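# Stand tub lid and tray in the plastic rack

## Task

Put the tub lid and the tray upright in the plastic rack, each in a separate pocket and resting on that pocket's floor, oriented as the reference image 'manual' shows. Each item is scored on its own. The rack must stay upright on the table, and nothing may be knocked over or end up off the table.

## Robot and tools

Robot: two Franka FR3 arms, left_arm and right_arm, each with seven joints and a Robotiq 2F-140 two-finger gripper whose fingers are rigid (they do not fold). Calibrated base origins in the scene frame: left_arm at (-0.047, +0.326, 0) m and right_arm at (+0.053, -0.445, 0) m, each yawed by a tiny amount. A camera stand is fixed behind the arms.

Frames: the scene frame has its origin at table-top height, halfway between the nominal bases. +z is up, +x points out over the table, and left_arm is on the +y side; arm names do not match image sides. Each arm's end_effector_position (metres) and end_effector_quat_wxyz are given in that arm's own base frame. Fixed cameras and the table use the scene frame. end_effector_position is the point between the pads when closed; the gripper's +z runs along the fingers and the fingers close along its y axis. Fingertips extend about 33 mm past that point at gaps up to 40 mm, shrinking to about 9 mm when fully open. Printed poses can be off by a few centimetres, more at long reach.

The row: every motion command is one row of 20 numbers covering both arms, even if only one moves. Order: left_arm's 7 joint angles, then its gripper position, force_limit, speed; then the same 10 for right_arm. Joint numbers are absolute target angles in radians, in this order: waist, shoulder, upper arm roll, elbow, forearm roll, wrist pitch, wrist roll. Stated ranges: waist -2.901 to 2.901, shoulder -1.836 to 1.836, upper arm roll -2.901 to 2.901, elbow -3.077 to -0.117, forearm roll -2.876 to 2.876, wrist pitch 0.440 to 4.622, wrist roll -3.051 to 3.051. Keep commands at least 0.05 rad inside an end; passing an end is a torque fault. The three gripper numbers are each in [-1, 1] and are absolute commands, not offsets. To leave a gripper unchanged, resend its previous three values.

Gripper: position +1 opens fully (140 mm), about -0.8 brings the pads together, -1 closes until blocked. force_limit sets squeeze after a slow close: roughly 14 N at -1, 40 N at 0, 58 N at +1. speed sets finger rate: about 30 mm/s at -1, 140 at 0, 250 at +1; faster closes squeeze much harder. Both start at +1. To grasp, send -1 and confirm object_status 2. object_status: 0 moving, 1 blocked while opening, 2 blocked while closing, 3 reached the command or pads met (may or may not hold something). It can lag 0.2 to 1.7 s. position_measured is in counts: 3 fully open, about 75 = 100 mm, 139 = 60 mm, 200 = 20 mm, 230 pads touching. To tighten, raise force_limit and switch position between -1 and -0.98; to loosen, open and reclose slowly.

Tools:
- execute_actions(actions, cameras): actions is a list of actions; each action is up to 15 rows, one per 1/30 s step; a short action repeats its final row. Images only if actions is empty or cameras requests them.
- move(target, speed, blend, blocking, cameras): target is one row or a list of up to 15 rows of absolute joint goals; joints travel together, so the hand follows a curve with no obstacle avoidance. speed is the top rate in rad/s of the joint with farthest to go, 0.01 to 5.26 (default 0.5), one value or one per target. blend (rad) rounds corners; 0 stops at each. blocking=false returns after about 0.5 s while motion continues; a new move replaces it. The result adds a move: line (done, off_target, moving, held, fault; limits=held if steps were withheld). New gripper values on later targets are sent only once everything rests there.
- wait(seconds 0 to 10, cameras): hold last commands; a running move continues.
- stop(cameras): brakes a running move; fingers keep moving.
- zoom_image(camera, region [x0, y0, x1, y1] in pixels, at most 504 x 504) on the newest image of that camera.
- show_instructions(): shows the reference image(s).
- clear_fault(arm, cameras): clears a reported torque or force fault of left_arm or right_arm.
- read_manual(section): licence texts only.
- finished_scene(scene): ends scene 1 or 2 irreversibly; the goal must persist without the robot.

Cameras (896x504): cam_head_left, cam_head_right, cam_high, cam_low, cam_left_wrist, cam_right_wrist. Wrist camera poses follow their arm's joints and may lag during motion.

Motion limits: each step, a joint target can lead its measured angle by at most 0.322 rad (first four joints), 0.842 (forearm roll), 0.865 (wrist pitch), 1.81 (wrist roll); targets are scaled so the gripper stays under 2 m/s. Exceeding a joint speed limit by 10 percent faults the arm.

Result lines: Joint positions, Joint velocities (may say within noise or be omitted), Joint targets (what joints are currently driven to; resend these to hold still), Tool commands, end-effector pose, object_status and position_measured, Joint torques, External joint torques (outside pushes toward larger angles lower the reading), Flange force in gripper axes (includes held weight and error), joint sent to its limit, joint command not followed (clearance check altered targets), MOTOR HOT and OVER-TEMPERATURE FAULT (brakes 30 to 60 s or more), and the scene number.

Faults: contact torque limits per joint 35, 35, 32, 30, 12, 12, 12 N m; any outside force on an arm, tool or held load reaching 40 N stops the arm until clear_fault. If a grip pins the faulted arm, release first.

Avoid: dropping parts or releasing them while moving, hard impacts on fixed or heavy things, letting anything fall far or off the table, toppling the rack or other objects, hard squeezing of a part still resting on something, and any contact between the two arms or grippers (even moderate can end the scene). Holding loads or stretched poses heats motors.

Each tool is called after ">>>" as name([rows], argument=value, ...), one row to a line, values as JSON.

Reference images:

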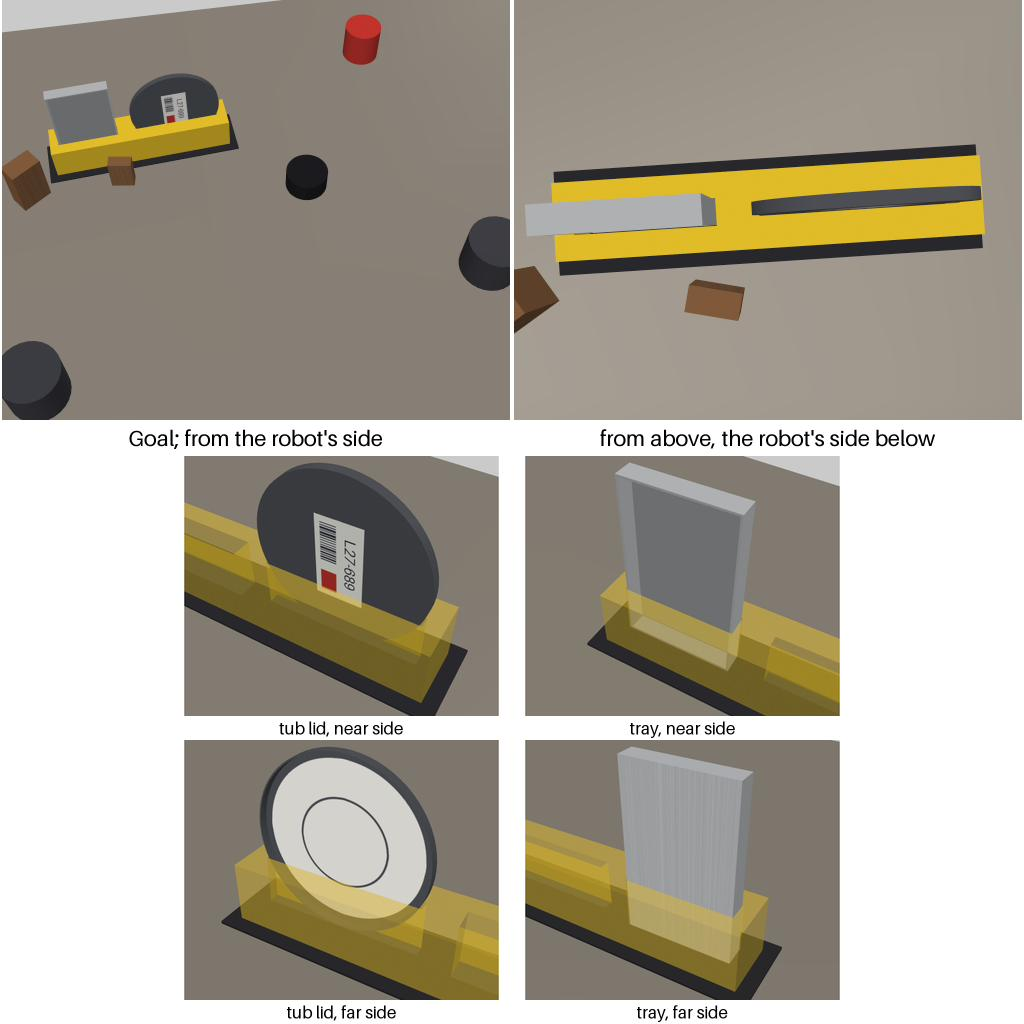

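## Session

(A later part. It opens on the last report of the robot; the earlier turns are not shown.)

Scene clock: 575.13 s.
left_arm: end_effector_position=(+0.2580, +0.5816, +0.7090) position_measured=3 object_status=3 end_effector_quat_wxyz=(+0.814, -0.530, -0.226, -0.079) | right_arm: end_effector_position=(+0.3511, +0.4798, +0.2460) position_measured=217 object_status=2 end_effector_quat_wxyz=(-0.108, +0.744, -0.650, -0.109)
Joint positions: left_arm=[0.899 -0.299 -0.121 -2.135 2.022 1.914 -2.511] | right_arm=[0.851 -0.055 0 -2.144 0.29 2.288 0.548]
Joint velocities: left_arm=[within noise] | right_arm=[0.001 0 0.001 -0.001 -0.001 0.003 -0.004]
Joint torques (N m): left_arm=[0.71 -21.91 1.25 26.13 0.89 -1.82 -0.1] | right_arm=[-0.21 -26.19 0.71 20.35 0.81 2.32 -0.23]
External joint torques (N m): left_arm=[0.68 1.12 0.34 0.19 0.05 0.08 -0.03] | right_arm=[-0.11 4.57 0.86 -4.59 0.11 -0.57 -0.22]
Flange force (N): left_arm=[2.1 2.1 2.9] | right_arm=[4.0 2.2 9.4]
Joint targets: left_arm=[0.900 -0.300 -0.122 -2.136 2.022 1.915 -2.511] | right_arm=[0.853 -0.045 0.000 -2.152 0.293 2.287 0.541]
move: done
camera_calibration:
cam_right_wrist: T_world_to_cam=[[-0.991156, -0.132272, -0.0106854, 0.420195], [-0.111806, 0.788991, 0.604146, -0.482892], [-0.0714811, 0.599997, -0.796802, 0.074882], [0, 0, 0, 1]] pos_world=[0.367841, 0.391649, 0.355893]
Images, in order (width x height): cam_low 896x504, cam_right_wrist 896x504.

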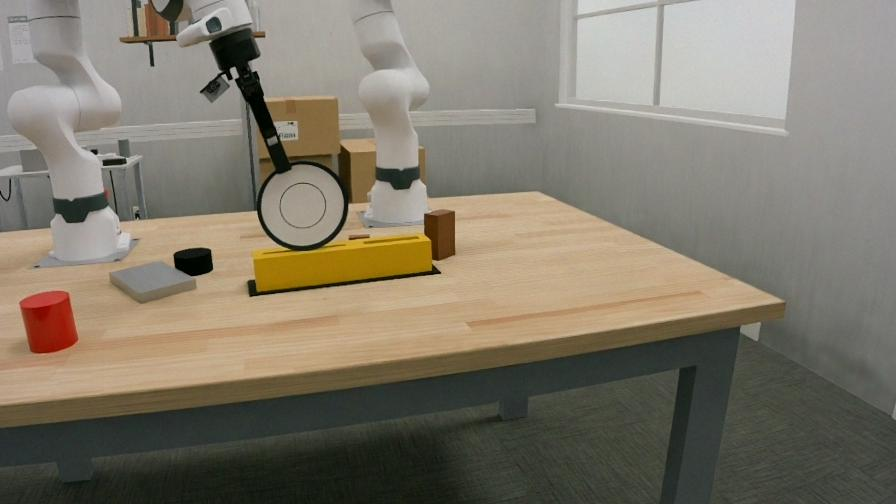

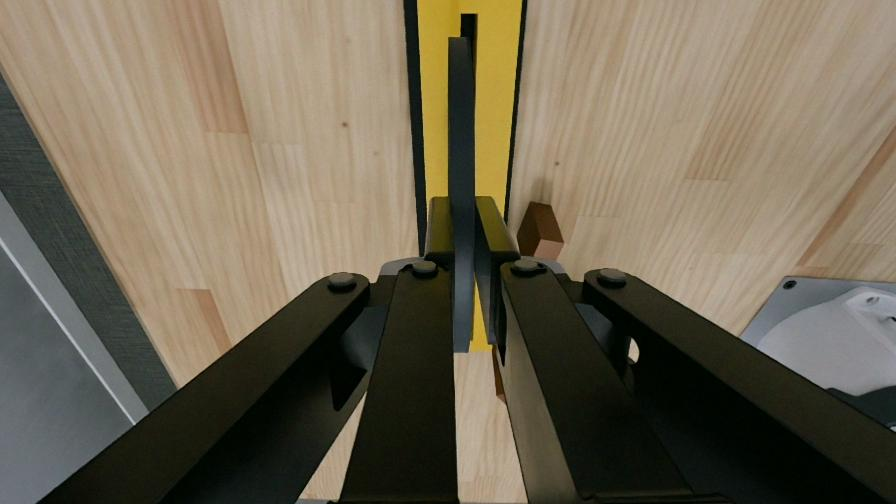

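>>> move(target=[0.9,-0.3,-0.122,-2.136,2.022,1.915,-2.511,1,1,1,0.8556,-0.0557,0,-2.1648,0.2926,2.289,0.541,-1,-0.4,-1], speed=0.03, cameras=["cam_low","cam_right_wrist"])

>>> zoom_image(camera="cam_right_wrist", region=[380, 0, 540, 220])

Scene clock: 589.60 s.
left_arm: end_effector_position=(+0.2580, +0.5816, +0.7090) position_measured=3 object_status=3 end_effector_quat_wxyz=(+0.814, -0.530, -0.226, -0.079) | right_arm: end_effector_position=(+0.3492, +0.4791, +0.2457) position_measured=217 object_status=2 end_effector_quat_wxyz=(-0.109, +0.745, -0.649, -0.109)
Joint positions: left_arm=[0.899 -0.299 -0.121 -2.135 2.022 1.914 -2.511] | right_arm=[0.853 -0.062 0 -2.155 0.29 2.295 0.546]
Joint torques (N m): left_arm=[0.67 -21.92 1.24 26.09 0.88 -1.8 -0.07] | right_arm=[0.04 -25.96 0.88 19.2 0.67 1.58 -0.12]
External joint torques (N m): left_arm=[0.63 1 0.32 0.24 0.04 0.09 0] | right_arm=[-0.09 4.54 0.8 -5.72 -0.02 -1.31 -0.11]
Flange force (N): left_arm=[2.1 1.9 2.8] | right_arm=[6.2 4.8 8.4]
Joint targets: left_arm=[0.900 -0.300 -0.122 -2.136 2.022 1.915 -2.511] | right_arm=[0.856 -0.056 0.000 -2.165 0.293 2.289 0.541]
move: done
camera_calibration:
cam_right_wrist: T_world_to_cam=[[-0.99087, -0.134099, -0.0139081, 0.419638], [-0.115078, 0.787531, 0.605435, -0.480798], [-0.0702353, 0.601508, -0.795773, 0.0735916], [0, 0, 0, 1]] pos_world=[0.365646, 0.39065, 0.35549]
Images, in order (width x height): cam_low 896x504, cam_right_wrist 896x504.

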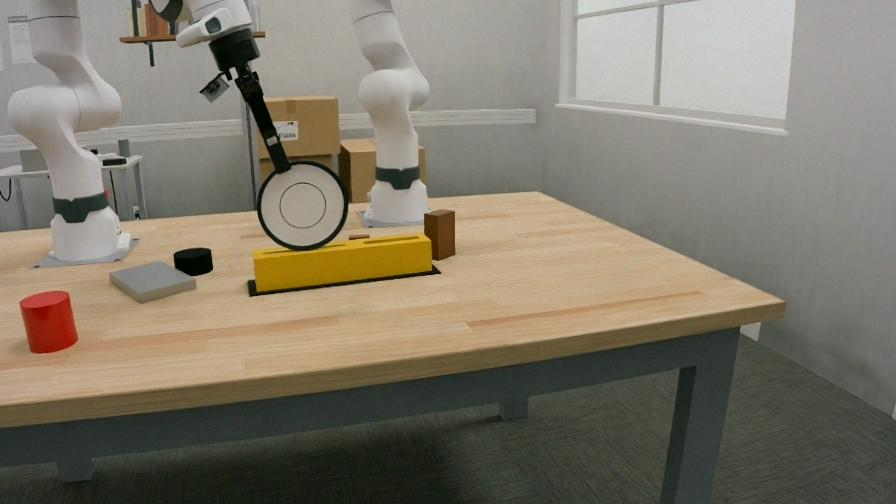

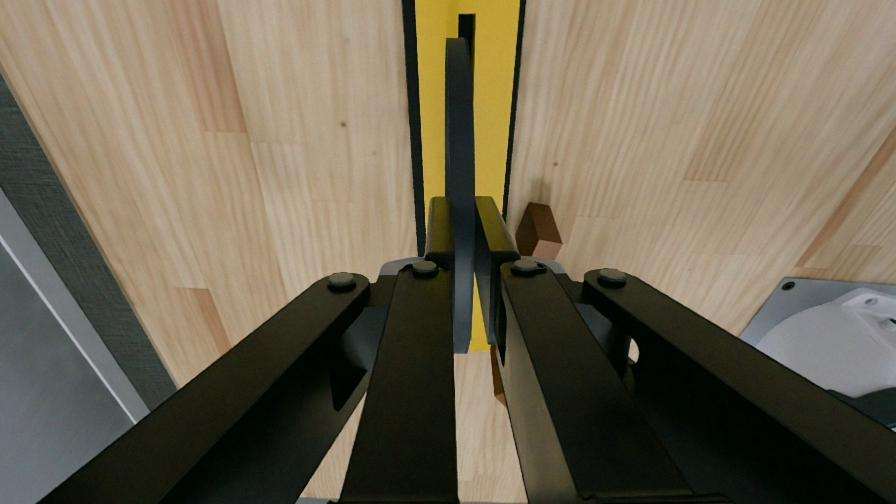

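Scaled by 2.291 from the camera's 896x504 image, which has a finer 1280x720 frame.

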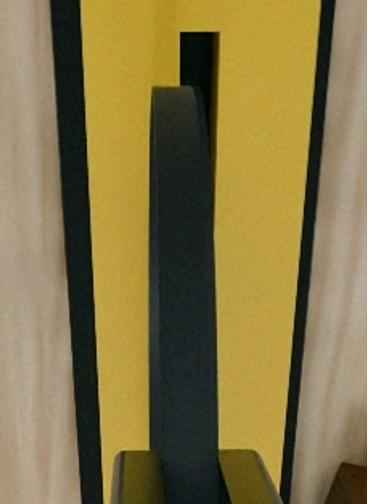

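>>> move([
  [0.9,-0.3,-0.122,-2.136,2.022,1.915,-2.511,1,1,1,0.853,-0.079,0,-2.075,0.269,2.178,0.582,-1,-0.4,-1],
  [0.9,-0.3,-0.122,-2.136,2.022,1.915,-2.511,1,1,1,0.856,-0.0547,0,-2.1233,0.284,2.248,0.556,-1,-0.4,-1],
  [0.9,-0.3,-0.122,-2.136,2.022,1.915,-2.511,1,1,1,0.857,-0.0445,0,-2.1447,0.29,2.277,0.548,-1,-0.4,-1],
], speed=[0.15,0.1,0.04], cameras=["cam_low","cam_right_wrist"])

>>> zoom_image(camera="cam_right_wrist", region=[380, 0, 540, 220])

>>> zoom_image(camera="cam_low", region=[230, 170, 450, 300])

Scene clock: 606.33 s.
left_arm: end_effector_position=(+0.2580, +0.5816, +0.7090) position_measured=3 object_status=3 end_effector_quat_wxyz=(+0.814, -0.530, -0.226, -0.079) | right_arm: end_effector_position=(+0.3453, +0.4780, +0.2394) position_measured=217 object_status=2 end_effector_quat_wxyz=(-0.096, +0.745, -0.651, -0.109)
Joint positions: left_arm=[0.899 -0.299 -0.121 -2.135 2.022 1.914 -2.511] | right_arm=[0.855 -0.047 0 -2.144 0.286 2.273 0.554]
Joint velocities: left_arm=[within noise] | right_arm=[0.001 0 0.001 -0.001 0.002 0.003 -0.004]
Joint torques (N m): left_arm=[0.74 -21.93 1.19 26.16 0.87 -1.83 -0.08] | right_arm=[-0.47 -30.7 0.33 24 1.07 3 -0.2]
External joint torques (N m): left_arm=[0.72 0.95 0.3 0.28 0.04 0.06 -0.01] | right_arm=[-0.37 0.45 0.47 -0.94 0.36 0.14 -0.2]
Flange force (N): left_arm=[2.1 1.8 2.8] | right_arm=[2.1 1.5 2.0]
Joint targets: left_arm=[0.900 -0.300 -0.122 -2.136 2.022 1.915 -2.511] | right_arm=[0.857 -0.044 0.000 -2.145 0.290 2.277 0.548]
move: done
camera_calibration:
cam_right_wrist: T_world_to_cam=[[-0.990695, -0.135934, 0.00673892, 0.411542], [-0.105592, 0.798918, 0.592098, -0.4822], [-0.0858699, 0.585877, -0.805838, 0.0842343], [0, 0, 0, 1]] pos_world=[0.364029, 0.39183, 0.350615]
Images, in order (width x height): cam_low 896x504, cam_right_wrist 896x504.

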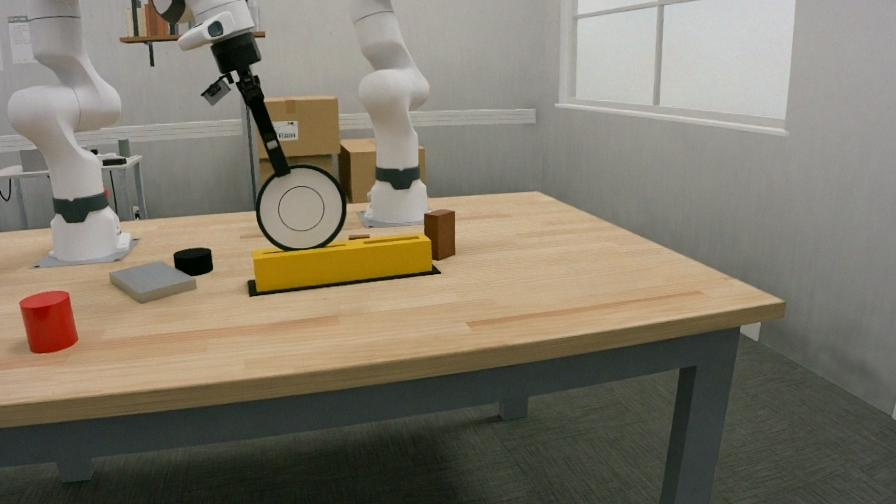

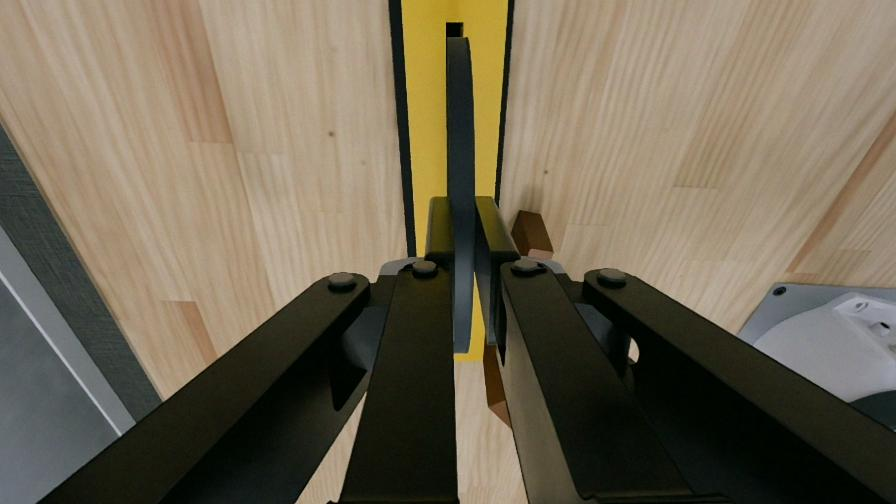

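Scaled by 2.291 from the camera's 896x504 image, which has a finer 1280x720 frame.

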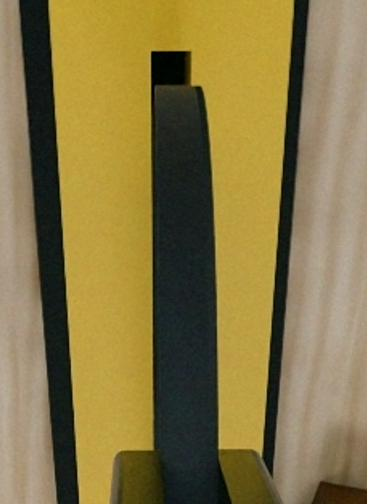

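Scaled by 2.291 from the camera's 896x504 image, which has a finer 1280x720 frame.

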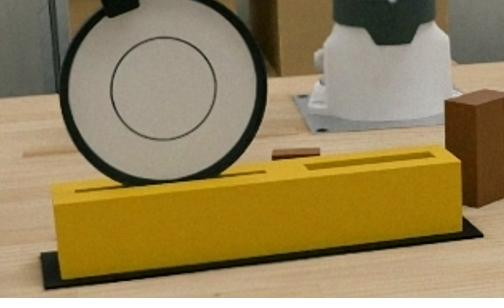

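>>> move(target=[0.9,-0.3,-0.122,-2.136,2.022,1.915,-2.511,1,1,1,0.8615,-0.009,0,-2.182,0.311,2.347,0.522,-1,-0.4,-1], speed=0.06, cameras=["cam_low","cam_right_wrist"])

>>> zoom_image(camera="cam_low", region=[230, 170, 450, 300])

Scene clock: 614.40 s.
left_arm: end_effector_position=(+0.2580, +0.5816, +0.7090) position_measured=3 object_status=3 end_effector_quat_wxyz=(+0.814, -0.530, -0.226, -0.079) | right_arm: end_effector_position=(+0.3452, +0.4790, +0.2092) position_measured=217 object_status=2 end_effector_quat_wxyz=(-0.095, +0.746, -0.650, -0.110)
Joint positions: left_arm=[0.899 -0.299 -0.121 -2.135 2.022 1.914 -2.511] | right_arm=[0.86 -0.011 0 -2.181 0.307 2.342 0.529]
Joint velocities: left_arm=[within noise] | right_arm=[-0.001 -0.001 0 -0.001 0.001 0.002 -0.006]
Joint torques (N m): left_arm=[0.67 -21.95 1.22 26.12 0.9 -1.83 -0.09] | right_arm=[-0.7 -31.55 0.17 23.79 1.02 3.29 0.02]
External joint torques (N m): left_arm=[0.68 1.03 0.36 0.19 0.05 0.06 -0.02] | right_arm=[-0.82 0.24 0.07 -0.6 0.41 0.47 0.03]
Flange force (N): left_arm=[1.9 2.0 2.8] | right_arm=[2.0 1.0 1.8]
Joint targets: left_arm=[0.900 -0.300 -0.122 -2.136 2.022 1.915 -2.511] | right_arm=[0.861 -0.009 0.000 -2.182 0.311 2.347 0.522]
move: done
camera_calibration:
cam_right_wrist: T_world_to_cam=[[-0.990516, -0.137092, 0.0091769, 0.411773], [-0.105033, 0.798554, 0.592688, -0.465197], [-0.0885813, 0.586103, -0.80538, 0.0600687], [0, 0, 0, 1]] pos_world=[0.364328, 0.39273, 0.320316]
Images, in order (width x height): cam_low 896x504, cam_right_wrist 896x504.

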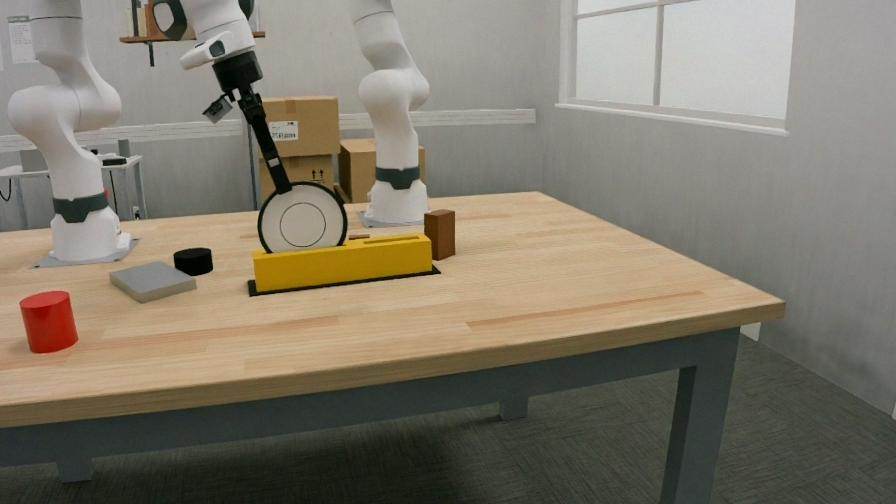

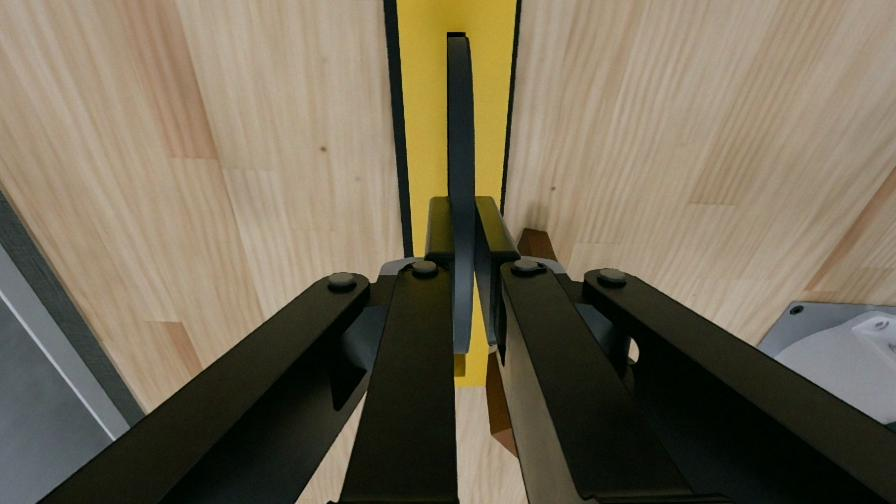

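Scaled by 2.291 from the camera's 896x504 image, which has a finer 1280x720 frame.

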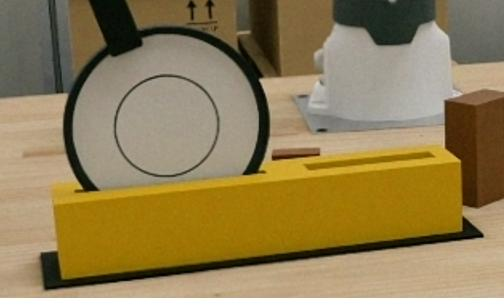

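>>> move(target=[0.9,-0.3,-0.122,-2.136,2.022,1.915,-2.511,1,1,1,0.8642,0.0124,0,-2.2045,0.3234,2.389,0.506,-1,-0.4,-1], speed=0.06, cameras=["cam_low"])

>>> zoom_image(camera="cam_low", region=[230, 170, 450, 300])

Scene clock: 621.90 s.
left_arm: end_effector_position=(+0.2580, +0.5816, +0.7090) position_measured=3 object_status=3 end_effector_quat_wxyz=(+0.814, -0.530, -0.226, -0.079) | right_arm: end_effector_position=(+0.3472, +0.4806, +0.1969) position_measured=217 object_status=2 end_effector_quat_wxyz=(-0.101, +0.746, -0.649, -0.110)
Joint positions: left_arm=[0.899 -0.299 -0.121 -2.135 2.022 1.914 -2.511] | right_arm=[0.863 0.004 0 -2.2 0.32 2.386 0.512]
Joint velocities: left_arm=[within noise] | right_arm=[0 0.001 0.001 0.001 -0.001 0.005 -0.004]
Joint torques (N m): left_arm=[0.73 -21.96 1.23 26.12 0.89 -1.81 -0.02] | right_arm=[-0.51 -28.46 0.39 21.05 0.84 3.05 0.03]
External joint torques (N m): left_arm=[0.66 1.12 0.29 0.17 0.05 0.09 0.05] | right_arm=[-0.66 3.57 0.24 -3.07 0.28 0.22 0.04]
Flange force (N): left_arm=[2.2 2.0 2.8] | right_arm=[3.0 0.7 8.3]
Joint targets: left_arm=[0.900 -0.300 -0.122 -2.136 2.022 1.915 -2.511] | right_arm=[0.864 0.012 0.000 -2.204 0.323 2.389 0.506]
move: done
Images, in order (width x height): cam_low 896x504.

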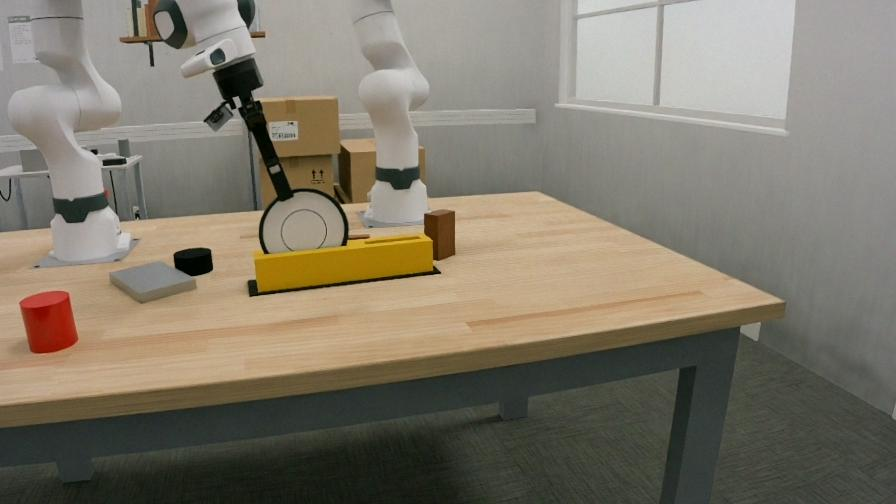

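Scaled by 2.291 from the camera's 896x504 image, which has a finer 1280x720 frame.

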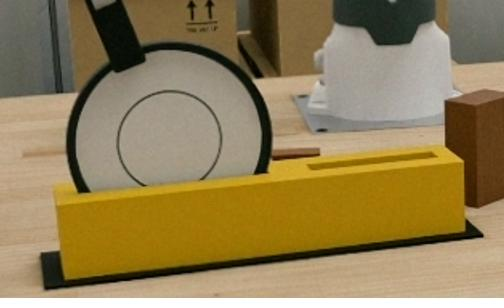

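>>> move([
  [0.9,-0.3,-0.122,-2.136,2.022,1.915,-2.511,1,1,1,0.8622,0.003,0,-2.1985,0.319,2.380,0.510,-1,-0.4,-1],
  [0.9,-0.3,-0.122,-2.136,2.022,1.915,-2.511,1,1,1,0.8622,0.003,0,-2.1985,0.319,2.380,0.510,-0.3,-0.4,-1],
], speed=0.05, cameras=["cam_low","cam_right_wrist","cam_head_right"])

>>> zoom_image(camera="cam_low", region=[230, 170, 450, 300])

>>> zoom_image(camera="cam_head_right", region=[300, 240, 520, 360])

Scene clock: 637.70 s.
left_arm: end_effector_position=(+0.2580, +0.5816, +0.7090) position_measured=3 object_status=3 end_effector_quat_wxyz=(+0.814, -0.530, -0.226, -0.079) | right_arm: end_effector_position=(+0.3466, +0.4804, +0.1971) position_measured=167 object_status=0 end_effector_quat_wxyz=(-0.100, +0.746, -0.649, -0.110)
Joint positions: left_arm=[0.899 -0.299 -0.121 -2.135 2.022 1.914 -2.511] | right_arm=[0.863 0.004 0 -2.199 0.32 2.382 0.511]
Joint torques (N m): left_arm=[0.67 -21.94 1.21 26.15 0.88 -1.83 -0.06] | right_arm=[-0.75 -32.09 0.49 23.59 0.59 2.54 0.13]
External joint torques (N m): left_arm=[0.67 0.96 0.35 0.29 0.04 0.06 0.01] | right_arm=[-0.8 0.05 0.44 -0.63 0.03 -0.3 0.14]
Flange force (N): left_arm=[2.2 1.8 2.9] | right_arm=[1.2 1.3 -0.4]
Joint targets: left_arm=[0.900 -0.300 -0.122 -2.136 2.022 1.915 -2.511] | right_arm=[0.862 0.003 0.000 -2.199 0.319 2.380 0.510]
move: done
camera_calibration:
cam_right_wrist: T_world_to_cam=[[-0.990265, -0.139168, 0.00272311, 0.415496], [-0.109986, 0.79431, 0.597474, -0.456197], [-0.0853121, 0.591358, -0.801884, 0.0452348], [0, 0, 0, 1]] pos_world=[0.365135, 0.393436, 0.307708]
Images, in order (width x height): cam_head_right 896x504, cam_low 896x504, cam_right_wrist 896x504.

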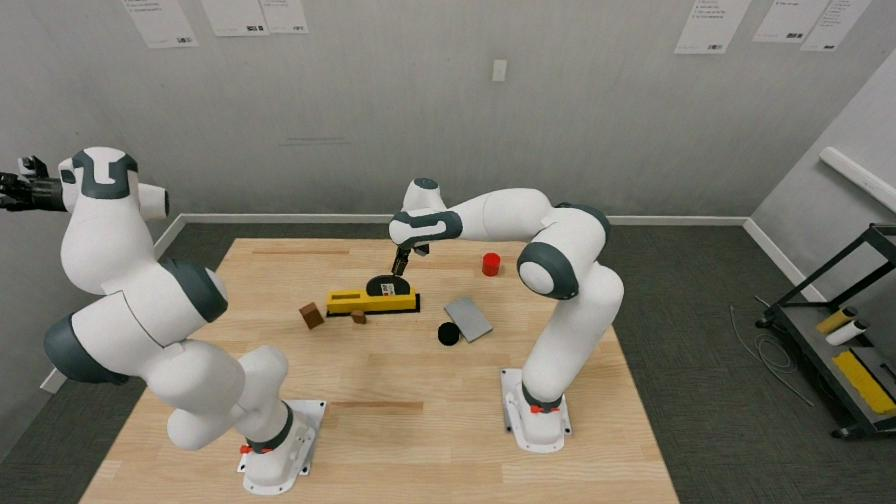

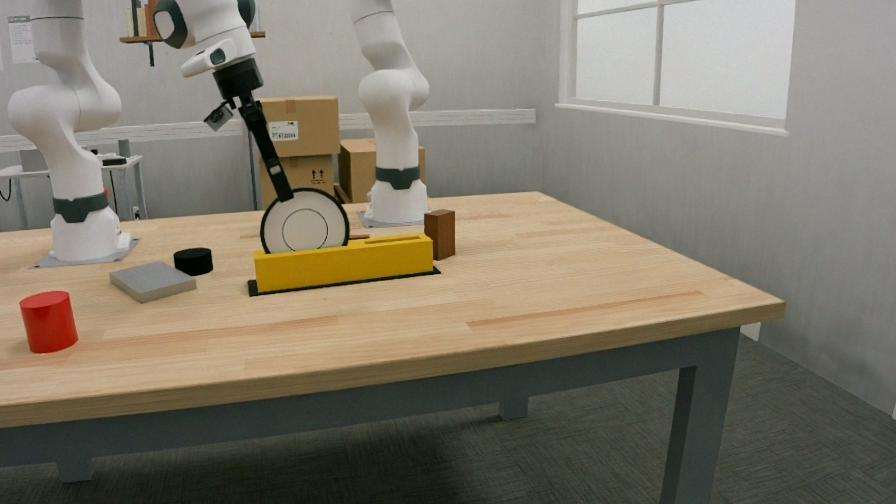

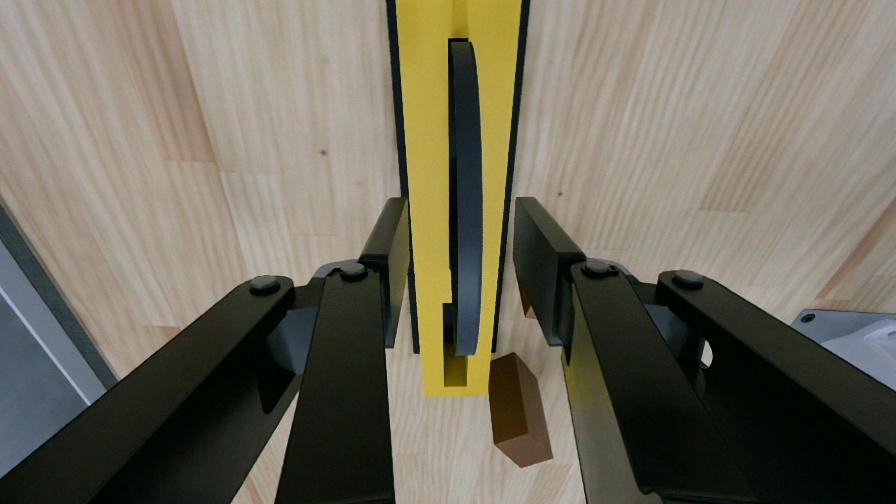

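Scaled by 2.291 from the camera's 896x504 image, which has a finer 1280x720 frame.

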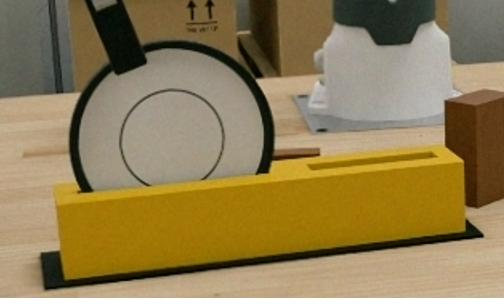

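Scaled by 2.291 from the camera's 896x504 image, which has a finer 1280x720 frame.

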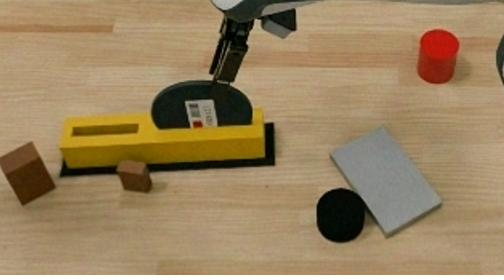

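>>> move([
  [0.9,-0.3,-0.122,-2.136,2.022,1.915,-2.511,1,1,1,0.857,-0.03,0,-2.1247,0.28,2.25,0.548,-0.3,-0.4,-1],
  [0.9,-0.3,-0.122,-2.136,2.022,1.915,-2.511,1,1,1,0.857,-0.25,0,-2.0,0.2,1.95,0.6,-0.3,-0.4,-1],
  [0.9,-0.3,-0.122,-2.136,2.022,1.915,-2.511,1,1,1,0.623,-0.3793,0,-2.752,0,2.3727,0.95,-0.3,-0.4,-1],
  [0.9,-0.3,-0.122,-2.136,2.022,1.915,-2.511,1,1,1,0.623,-0.2498,0,-2.7938,0,2.544,0.95,0.175,0,0],
], speed=[0.1,0.6,0.6,0.4], cameras=["cam_head_right","cam_right_wrist","cam_low"])

>>> zoom_image(camera="cam_low", region=[230, 170, 450, 300])

Scene clock: 693.70 s.
left_arm: end_effector_position=(+0.2580, +0.5816, +0.7090) position_measured=3 object_status=3 end_effector_quat_wxyz=(+0.814, -0.530, -0.226, -0.079) | right_arm: end_effector_position=(+0.3033, +0.2194, +0.0710) position_measured=107 object_status=0 end_effector_quat_wxyz=(+0.000, -0.584, +0.812, +0.001)
Joint positions: left_arm=[0.899 -0.299 -0.121 -2.135 2.022 1.914 -2.511] | right_arm=[0.625 -0.253 0.001 -2.793 0.004 2.542 0.945]
Joint torques (N m): left_arm=[0.71 -21.94 1.22 26.1 0.89 -1.81 -0.1] | right_arm=[-1.26 -18.16 0.31 18.94 0.12 2.64 0.35]
External joint torques (N m): left_arm=[0.67 1.04 0.32 0.22 0.06 0.08 -0.03] | right_arm=[-1.28 0.34 0.51 -0.7 -0.32 0.15 0.35]
Flange force (N): left_arm=[2.1 2.0 2.8] | right_arm=[1.1 0.4 1.9]
Joint targets: left_arm=[0.900 -0.300 -0.122 -2.136 2.022 1.915 -2.511] | right_arm=[0.623 -0.250 0.000 -2.794 0.000 2.544 0.950]
move: done
camera_calibration:
cam_right_wrist: T_world_to_cam=[[-0.948009, 0.318111, 0.00920034, 0.22317], [0.302452, 0.891597, 0.337014, -0.30624], [0.0990046, 0.322275, -0.941455, 0.107846], [0, 0, 0, 1]] pos_world=[0.293513, 0.167293, 0.202686]
Images, in order (width x height): cam_head_right 896x504, cam_low 896x504, cam_right_wrist 896x504.

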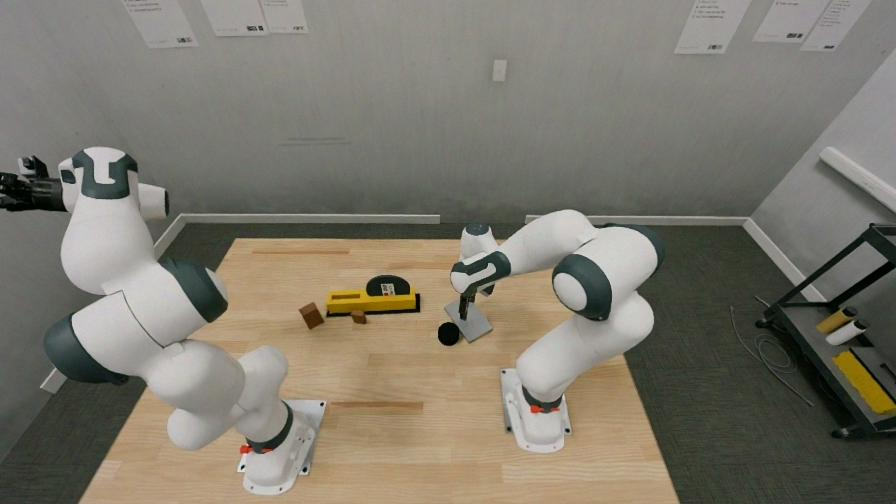

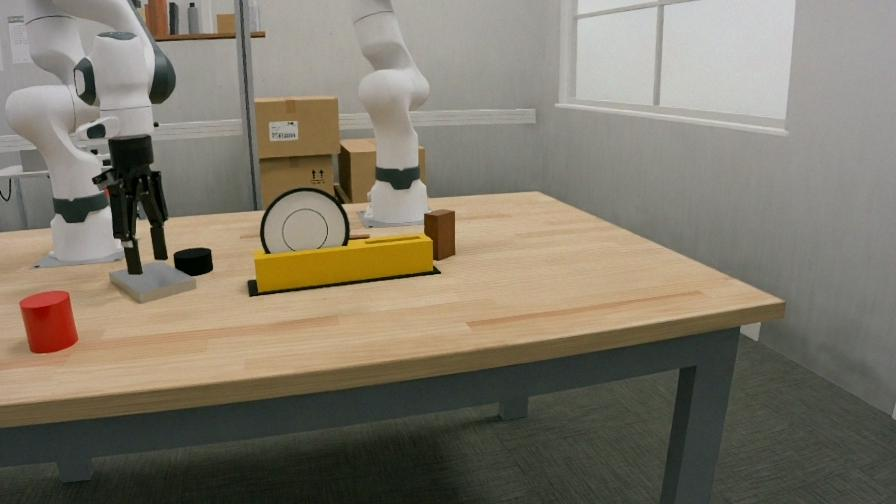

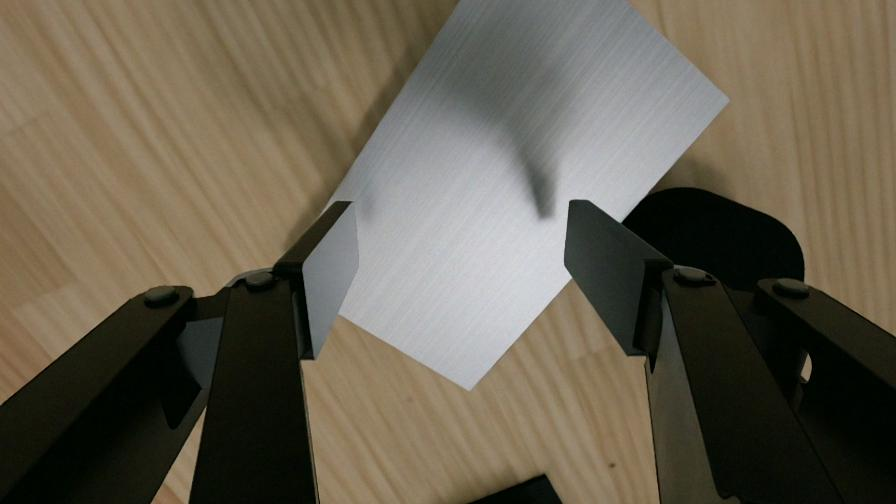

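Scaled by 2.291 from the camera's 896x504 image, which has a finer 1280x720 frame.

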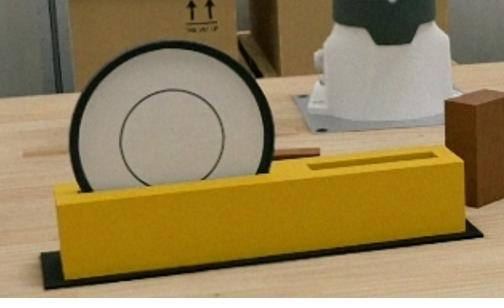

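>>> move([
  [0.9,-0.3,-0.122,-2.136,2.022,1.915,-2.511,1,1,1,0.636,-0.2779,0,-2.8575,0,2.5796,0.95,0.175,0,0],
  [0.9,-0.3,-0.122,-2.136,2.022,1.915,-2.511,1,1,1,0.636,-0.2285,0,-2.8644,0,2.6359,0.95,0.175,0,0],
], speed=[0.3,0.08])

Scene clock: 721.80 s.
left_arm: end_effector_position=(+0.2580, +0.5816, +0.7090) position_measured=3 object_status=3 end_effector_quat_wxyz=(+0.814, -0.530, -0.226, -0.079) | right_arm: end_effector_position=(+0.2873, +0.2120, +0.0488) position_measured=107 object_status=3 end_effector_quat_wxyz=(+0.002, -0.586, +0.810, +0.001)
Joint positions: left_arm=[0.899 -0.299 -0.121 -2.135 2.022 1.914 -2.511] | right_arm=[0.634 -0.238 0.001 -2.861 0.004 2.628 0.949]
Joint velocities: left_arm=[within noise] | right_arm=[-0.001 0.002 0 0.001 -0.001 0.005 0.004]
Joint torques (N m): left_arm=[0.7 -21.94 1.24 26.1 0.88 -1.81 -0.08] | right_arm=[-0.41 -13.71 0.23 16.21 0.09 3.48 -0.03]
External joint torques (N m): left_arm=[0.61 0.97 0.27 0.25 0.05 0.09 -0.01] | right_arm=[-0.39 4.11 0.45 -2.3 -0.3 0.95 -0.03]
Flange force (N): left_arm=[2.1 1.8 2.7] | right_arm=[-4.1 -3.1 18.3]
Joint targets: left_arm=[0.900 -0.300 -0.122 -2.136 2.022 1.915 -2.511] | right_arm=[0.636 -0.229 0.000 -2.864 0.000 2.636 0.950]
move: done

>>> move(target=[0.9,-0.3,-0.122,-2.136,2.022,1.915,-2.511,1,1,1,-0.237,-0.2285,0,-2.8644,0,2.6359,-0.065,0.175,0,0], speed=0.4, cameras=["cam_high","cam_right_wrist"])

Scene clock: 730.83 s.
left_arm: end_effector_position=(+0.2580, +0.5816, +0.7090) position_measured=3 object_status=3 end_effector_quat_wxyz=(+0.814, -0.530, -0.226, -0.079) | right_arm: end_effector_position=(+0.3469, -0.0829, +0.0465) position_measured=107 object_status=3 end_effector_quat_wxyz=(+0.002, -0.641, +0.768, -0.001)
Joint positions: left_arm=[0.899 -0.299 -0.121 -2.135 2.022 1.914 -2.511] | right_arm=[-0.235 -0.231 0 -2.863 0.003 2.636 -0.058]
Joint velocities: left_arm=[within noise] | right_arm=[0.001 0.001 0 0 0 0 -0.006]
Joint torques (N m): left_arm=[0.68 -21.96 1.22 26.1 0.87 -1.81 -0.11] | right_arm=[-1.26 -17.63 0.32 17.22 0.17 2.45 -0.11]
External joint torques (N m): left_arm=[0.61 0.99 0.27 0.21 0.03 0.09 -0.04] | right_arm=[-1.4 0.47 0.37 -1.19 -0.18 -0.16 -0.11]
Flange force (N): left_arm=[2.0 1.9 2.6] | right_arm=[1.6 2.3 1.4]
Joint targets: left_arm=[0.900 -0.300 -0.122 -2.136 2.022 1.915 -2.511] | right_arm=[-0.237 -0.229 0.000 -2.864 0.000 2.636 -0.065]
move: done
camera_calibration:
cam_right_wrist: T_world_to_cam=[[-0.9836, 0.180325, 0.00363991, 0.362009], [0.171011, 0.926002, 0.336564, 0.00681922], [0.0573202, 0.331667, -0.941654, 0.193061], [0, 0, 0, 1]] pos_world=[0.34384, -0.135626, 0.178183]
Images, in order (width x height): cam_high 896x504, cam_right_wrist 896x504.

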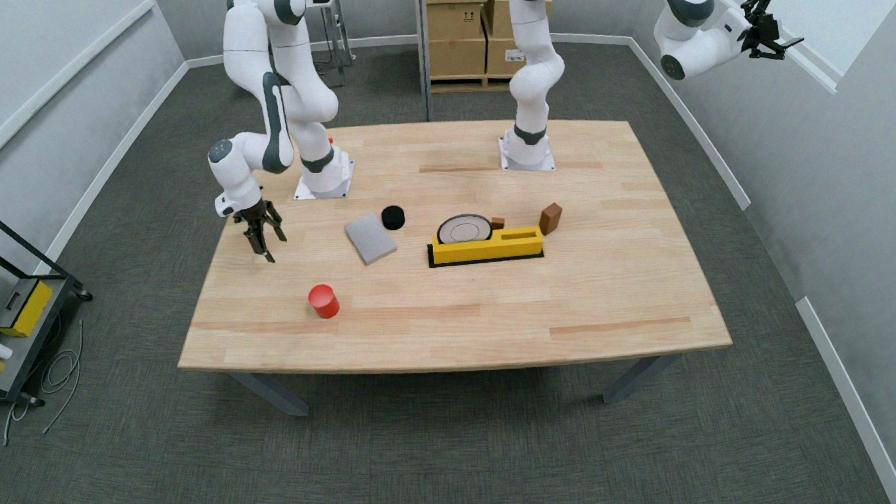

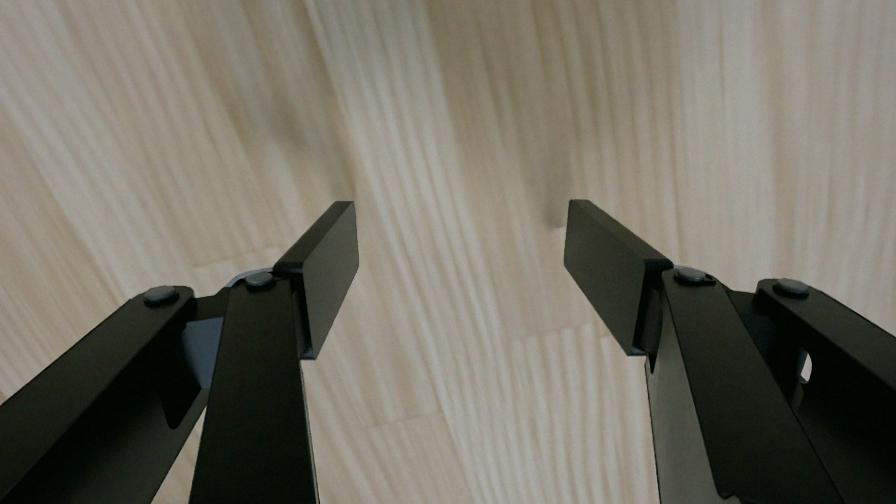

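>>> move([
  [0.9,-0.3,-0.122,-2.136,2.022,1.915,-2.511,1,1,1,-0.237,-0.42,0,-2.75,0,2.33,0.4,1,0,0],
  [0.9,-0.3,-0.122,-2.136,2.022,1.915,-2.511,1,1,1,0.633,-0.2479,0,-2.6912,0,2.4433,1.585,1,0,0],
], speed=0.8, cameras=["cam_right_wrist"])

Scene clock: 761.67 s.
left_arm: end_effector_position=(+0.2580, +0.5816, +0.7090) position_measured=3 object_status=3 end_effector_quat_wxyz=(+0.814, -0.530, -0.226, -0.079) | right_arm: end_effector_position=(+0.3224, +0.2368, +0.1006) position_measured=3 object_status=3 end_effector_quat_wxyz=(+0.000, -0.307, +0.952, +0.001)
Joint positions: left_arm=[0.899 -0.299 -0.121 -2.135 2.022 1.914 -2.511] | right_arm=[0.631 -0.251 0.001 -2.692 0.003 2.441 1.578]
Joint velocities: left_arm=[within noise] | right_arm=[0 0.002 0 0.001 0 0 0.006]
Joint torques (N m): left_arm=[0.71 -21.99 1.2 26.17 0.89 -1.83 -0.02] | right_arm=[-0.31 -19.43 0.13 20.75 0.42 2.59 0.36]
External joint torques (N m): left_arm=[0.59 0.98 0.19 0.31 0.06 0.08 0.05] | right_arm=[-0.39 0.45 0.28 -0.3 -0.12 0.12 0.36]
Flange force (N): left_arm=[2.4 1.8 2.7] | right_arm=[-0.4 0.6 1.7]
Joint targets: left_arm=[0.900 -0.300 -0.122 -2.136 2.022 1.915 -2.511] | right_arm=[0.633 -0.248 0.000 -2.691 0.000 2.443 1.585]
move: done
camera_calibration:
cam_right_wrist: T_world_to_cam=[[-0.582594, 0.812705, 0.00969412, 0.000406141], [0.767651, 0.5463, 0.335063, -0.405551], [0.267012, 0.202647, -0.942146, 0.102434], [0, 0, 0, 1]] pos_world=[0.284207, 0.200464, 0.232389]
Images, in order (width x height): cam_right_wrist 896x504.

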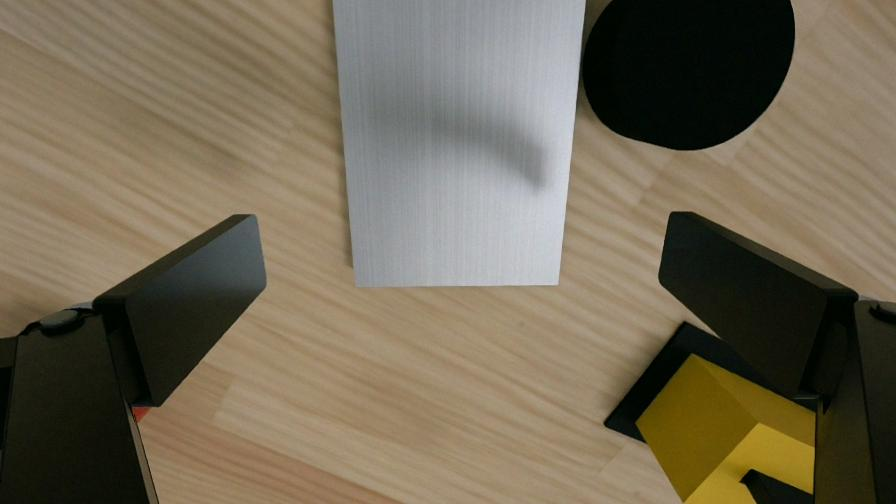

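>>> move([
  [0.9,-0.3,-0.122,-2.136,2.022,1.915,-2.511,1,1,1,0.633,-0.0434,0,-2.726,0,2.6826,1.585,1,0,0],
  [0.9,-0.3,-0.122,-2.136,2.022,1.915,-2.511,1,1,1,0.633,-0.0434,0,-2.726,0,2.6826,1.585,-1,-0.3,-1],
], speed=0.3, cameras=["cam_right_wrist"])

Scene clock: 772.77 s.
left_arm: end_effector_position=(+0.2580, +0.5816, +0.7090) position_measured=3 object_status=3 end_effector_quat_wxyz=(+0.814, -0.530, -0.226, -0.079) | right_arm: end_effector_position=(+0.3233, +0.2375, +0.0271) position_measured=61 object_status=0 end_effector_quat_wxyz=(+0.000, -0.305, +0.952, +0.001)
Joint positions: left_arm=[0.899 -0.299 -0.121 -2.135 2.022 1.914 -2.511] | right_arm=[0.632 -0.046 0.001 -2.726 0.003 2.68 1.58]
Joint torques (N m): left_arm=[0.66 -21.98 1.16 26.13 0.89 -1.81 -0.07] | right_arm=[-0.63 -21.26 0.38 16.34 0.25 2.78 0.31]
External joint torques (N m): left_arm=[0.55 0.97 0.16 0.23 0.05 0.09 0] | right_arm=[-0.63 2.4 0.42 -1.15 -0.12 0.32 0.3]
Flange force (N): left_arm=[2.1 1.8 2.5] | right_arm=[-2.1 0.5 8.6]
Joint targets: left_arm=[0.900 -0.300 -0.122 -2.136 2.022 1.915 -2.511] | right_arm=[0.633 -0.043 0.000 -2.726 0.000 2.683 1.585]
move: done
camera_calibration:
cam_right_wrist: T_world_to_cam=[[-0.580657, 0.814094, 0.00941806, 0.000167707], [0.768571, 0.544298, 0.336211, -0.381886], [0.268581, 0.202462, -0.94174, 0.0323808], [0, 0, 0, 1]] pos_world=[0.284908, 0.201168, 0.158887]
Images, in order (width x height): cam_right_wrist 896x504.

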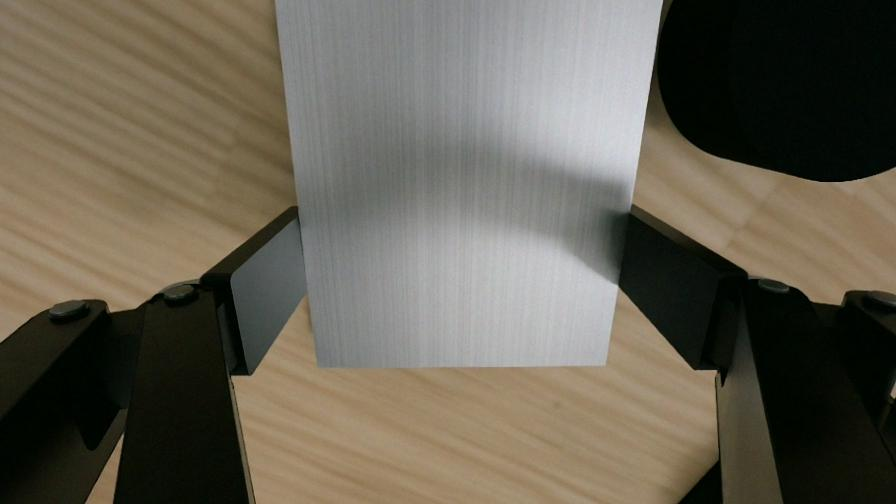

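>>> move([
  [0.9,-0.3,-0.122,-2.136,2.022,1.915,-2.511,1,1,1,0.633,-0.1332,0,-2.719,0,2.5858,1.585,-1,-0.3,-1],
  [0.9,-0.3,-0.122,-2.136,2.022,1.915,-2.511,1,1,1,-0.9137,-0.2719,0,-2.8519,0,2.58,-0.25,-1,-0.3,-1],
], speed=[0.15,0.5], cameras=["cam_right_wrist","cam_high"])

>>> zoom_image(camera="cam_high", region=[140, 140, 300, 260])

Scene clock: 787.00 s.
left_arm: end_effector_position=(+0.2580, +0.5816, +0.7090) position_measured=3 object_status=3 end_effector_quat_wxyz=(+0.814, -0.530, -0.226, -0.079) | right_arm: end_effector_position=(+0.2185, -0.2820, +0.0590) position_measured=61 object_status=2 end_effector_quat_wxyz=(+0.001, -0.434, +0.901, +0.001)
Joint positions: left_arm=[0.899 -0.299 -0.121 -2.135 2.022 1.914 -2.511] | right_arm=[-0.912 -0.269 0 -2.852 0.003 2.582 -0.243]
Joint velocities: left_arm=[within noise] | right_arm=[-0.001 0 -0.001 -0.001 -0.001 -0.001 -0.006]
Joint torques (N m): left_arm=[0.69 -21.93 1.23 26.15 0.89 -1.82 -0.06] | right_arm=[-1.24 -19 0.35 18.49 0.28 2.31 -0.04]
External joint torques (N m): left_arm=[0.54 1.03 0.18 0.24 0.06 0.1 0.01] | right_arm=[-1.28 -1.39 0.52 -0.7 -0.12 -0.31 -0.04]
Flange force (N): left_arm=[2.3 1.9 2.6] | right_arm=[-0.5 6.6 -5.3]
Joint targets: left_arm=[0.900 -0.300 -0.122 -2.136 2.022 1.915 -2.511] | right_arm=[-0.914 -0.272 0.000 -2.852 0.000 2.580 -0.250]
move: done
camera_calibration:
cam_right_wrist: T_world_to_cam=[[-0.781776, 0.623496, 0.00892604, 0.352229], [0.589358, 0.734145, 0.337177, 0.0633207], [0.203676, 0.268858, -0.941399, 0.228575], [0, 0, 0, 1]] pos_world=[0.19149, -0.327554, 0.190686]
Images, in order (width x height): cam_high 896x504, cam_right_wrist 896x504.

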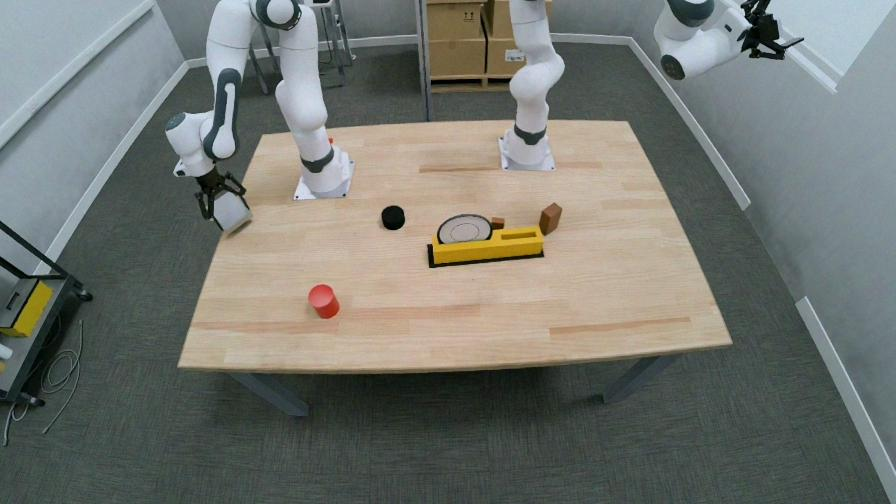

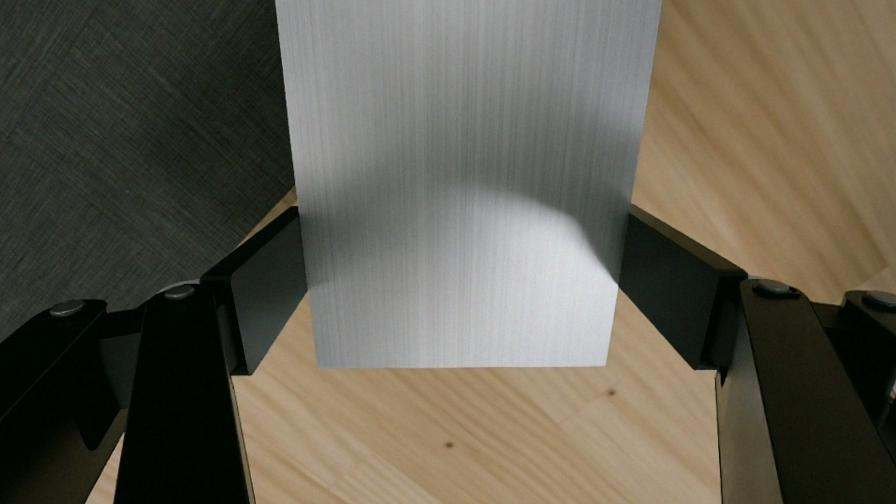

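Scaled by 3.150 from the camera's 896x504 image, which has a finer 1280x720 frame.

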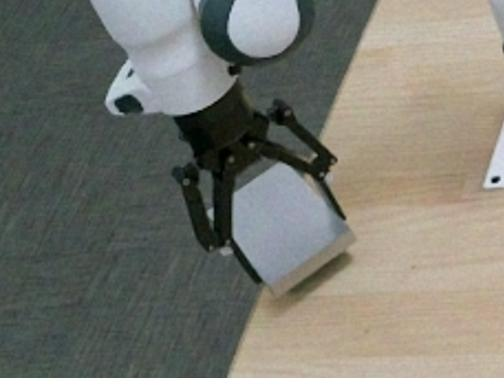

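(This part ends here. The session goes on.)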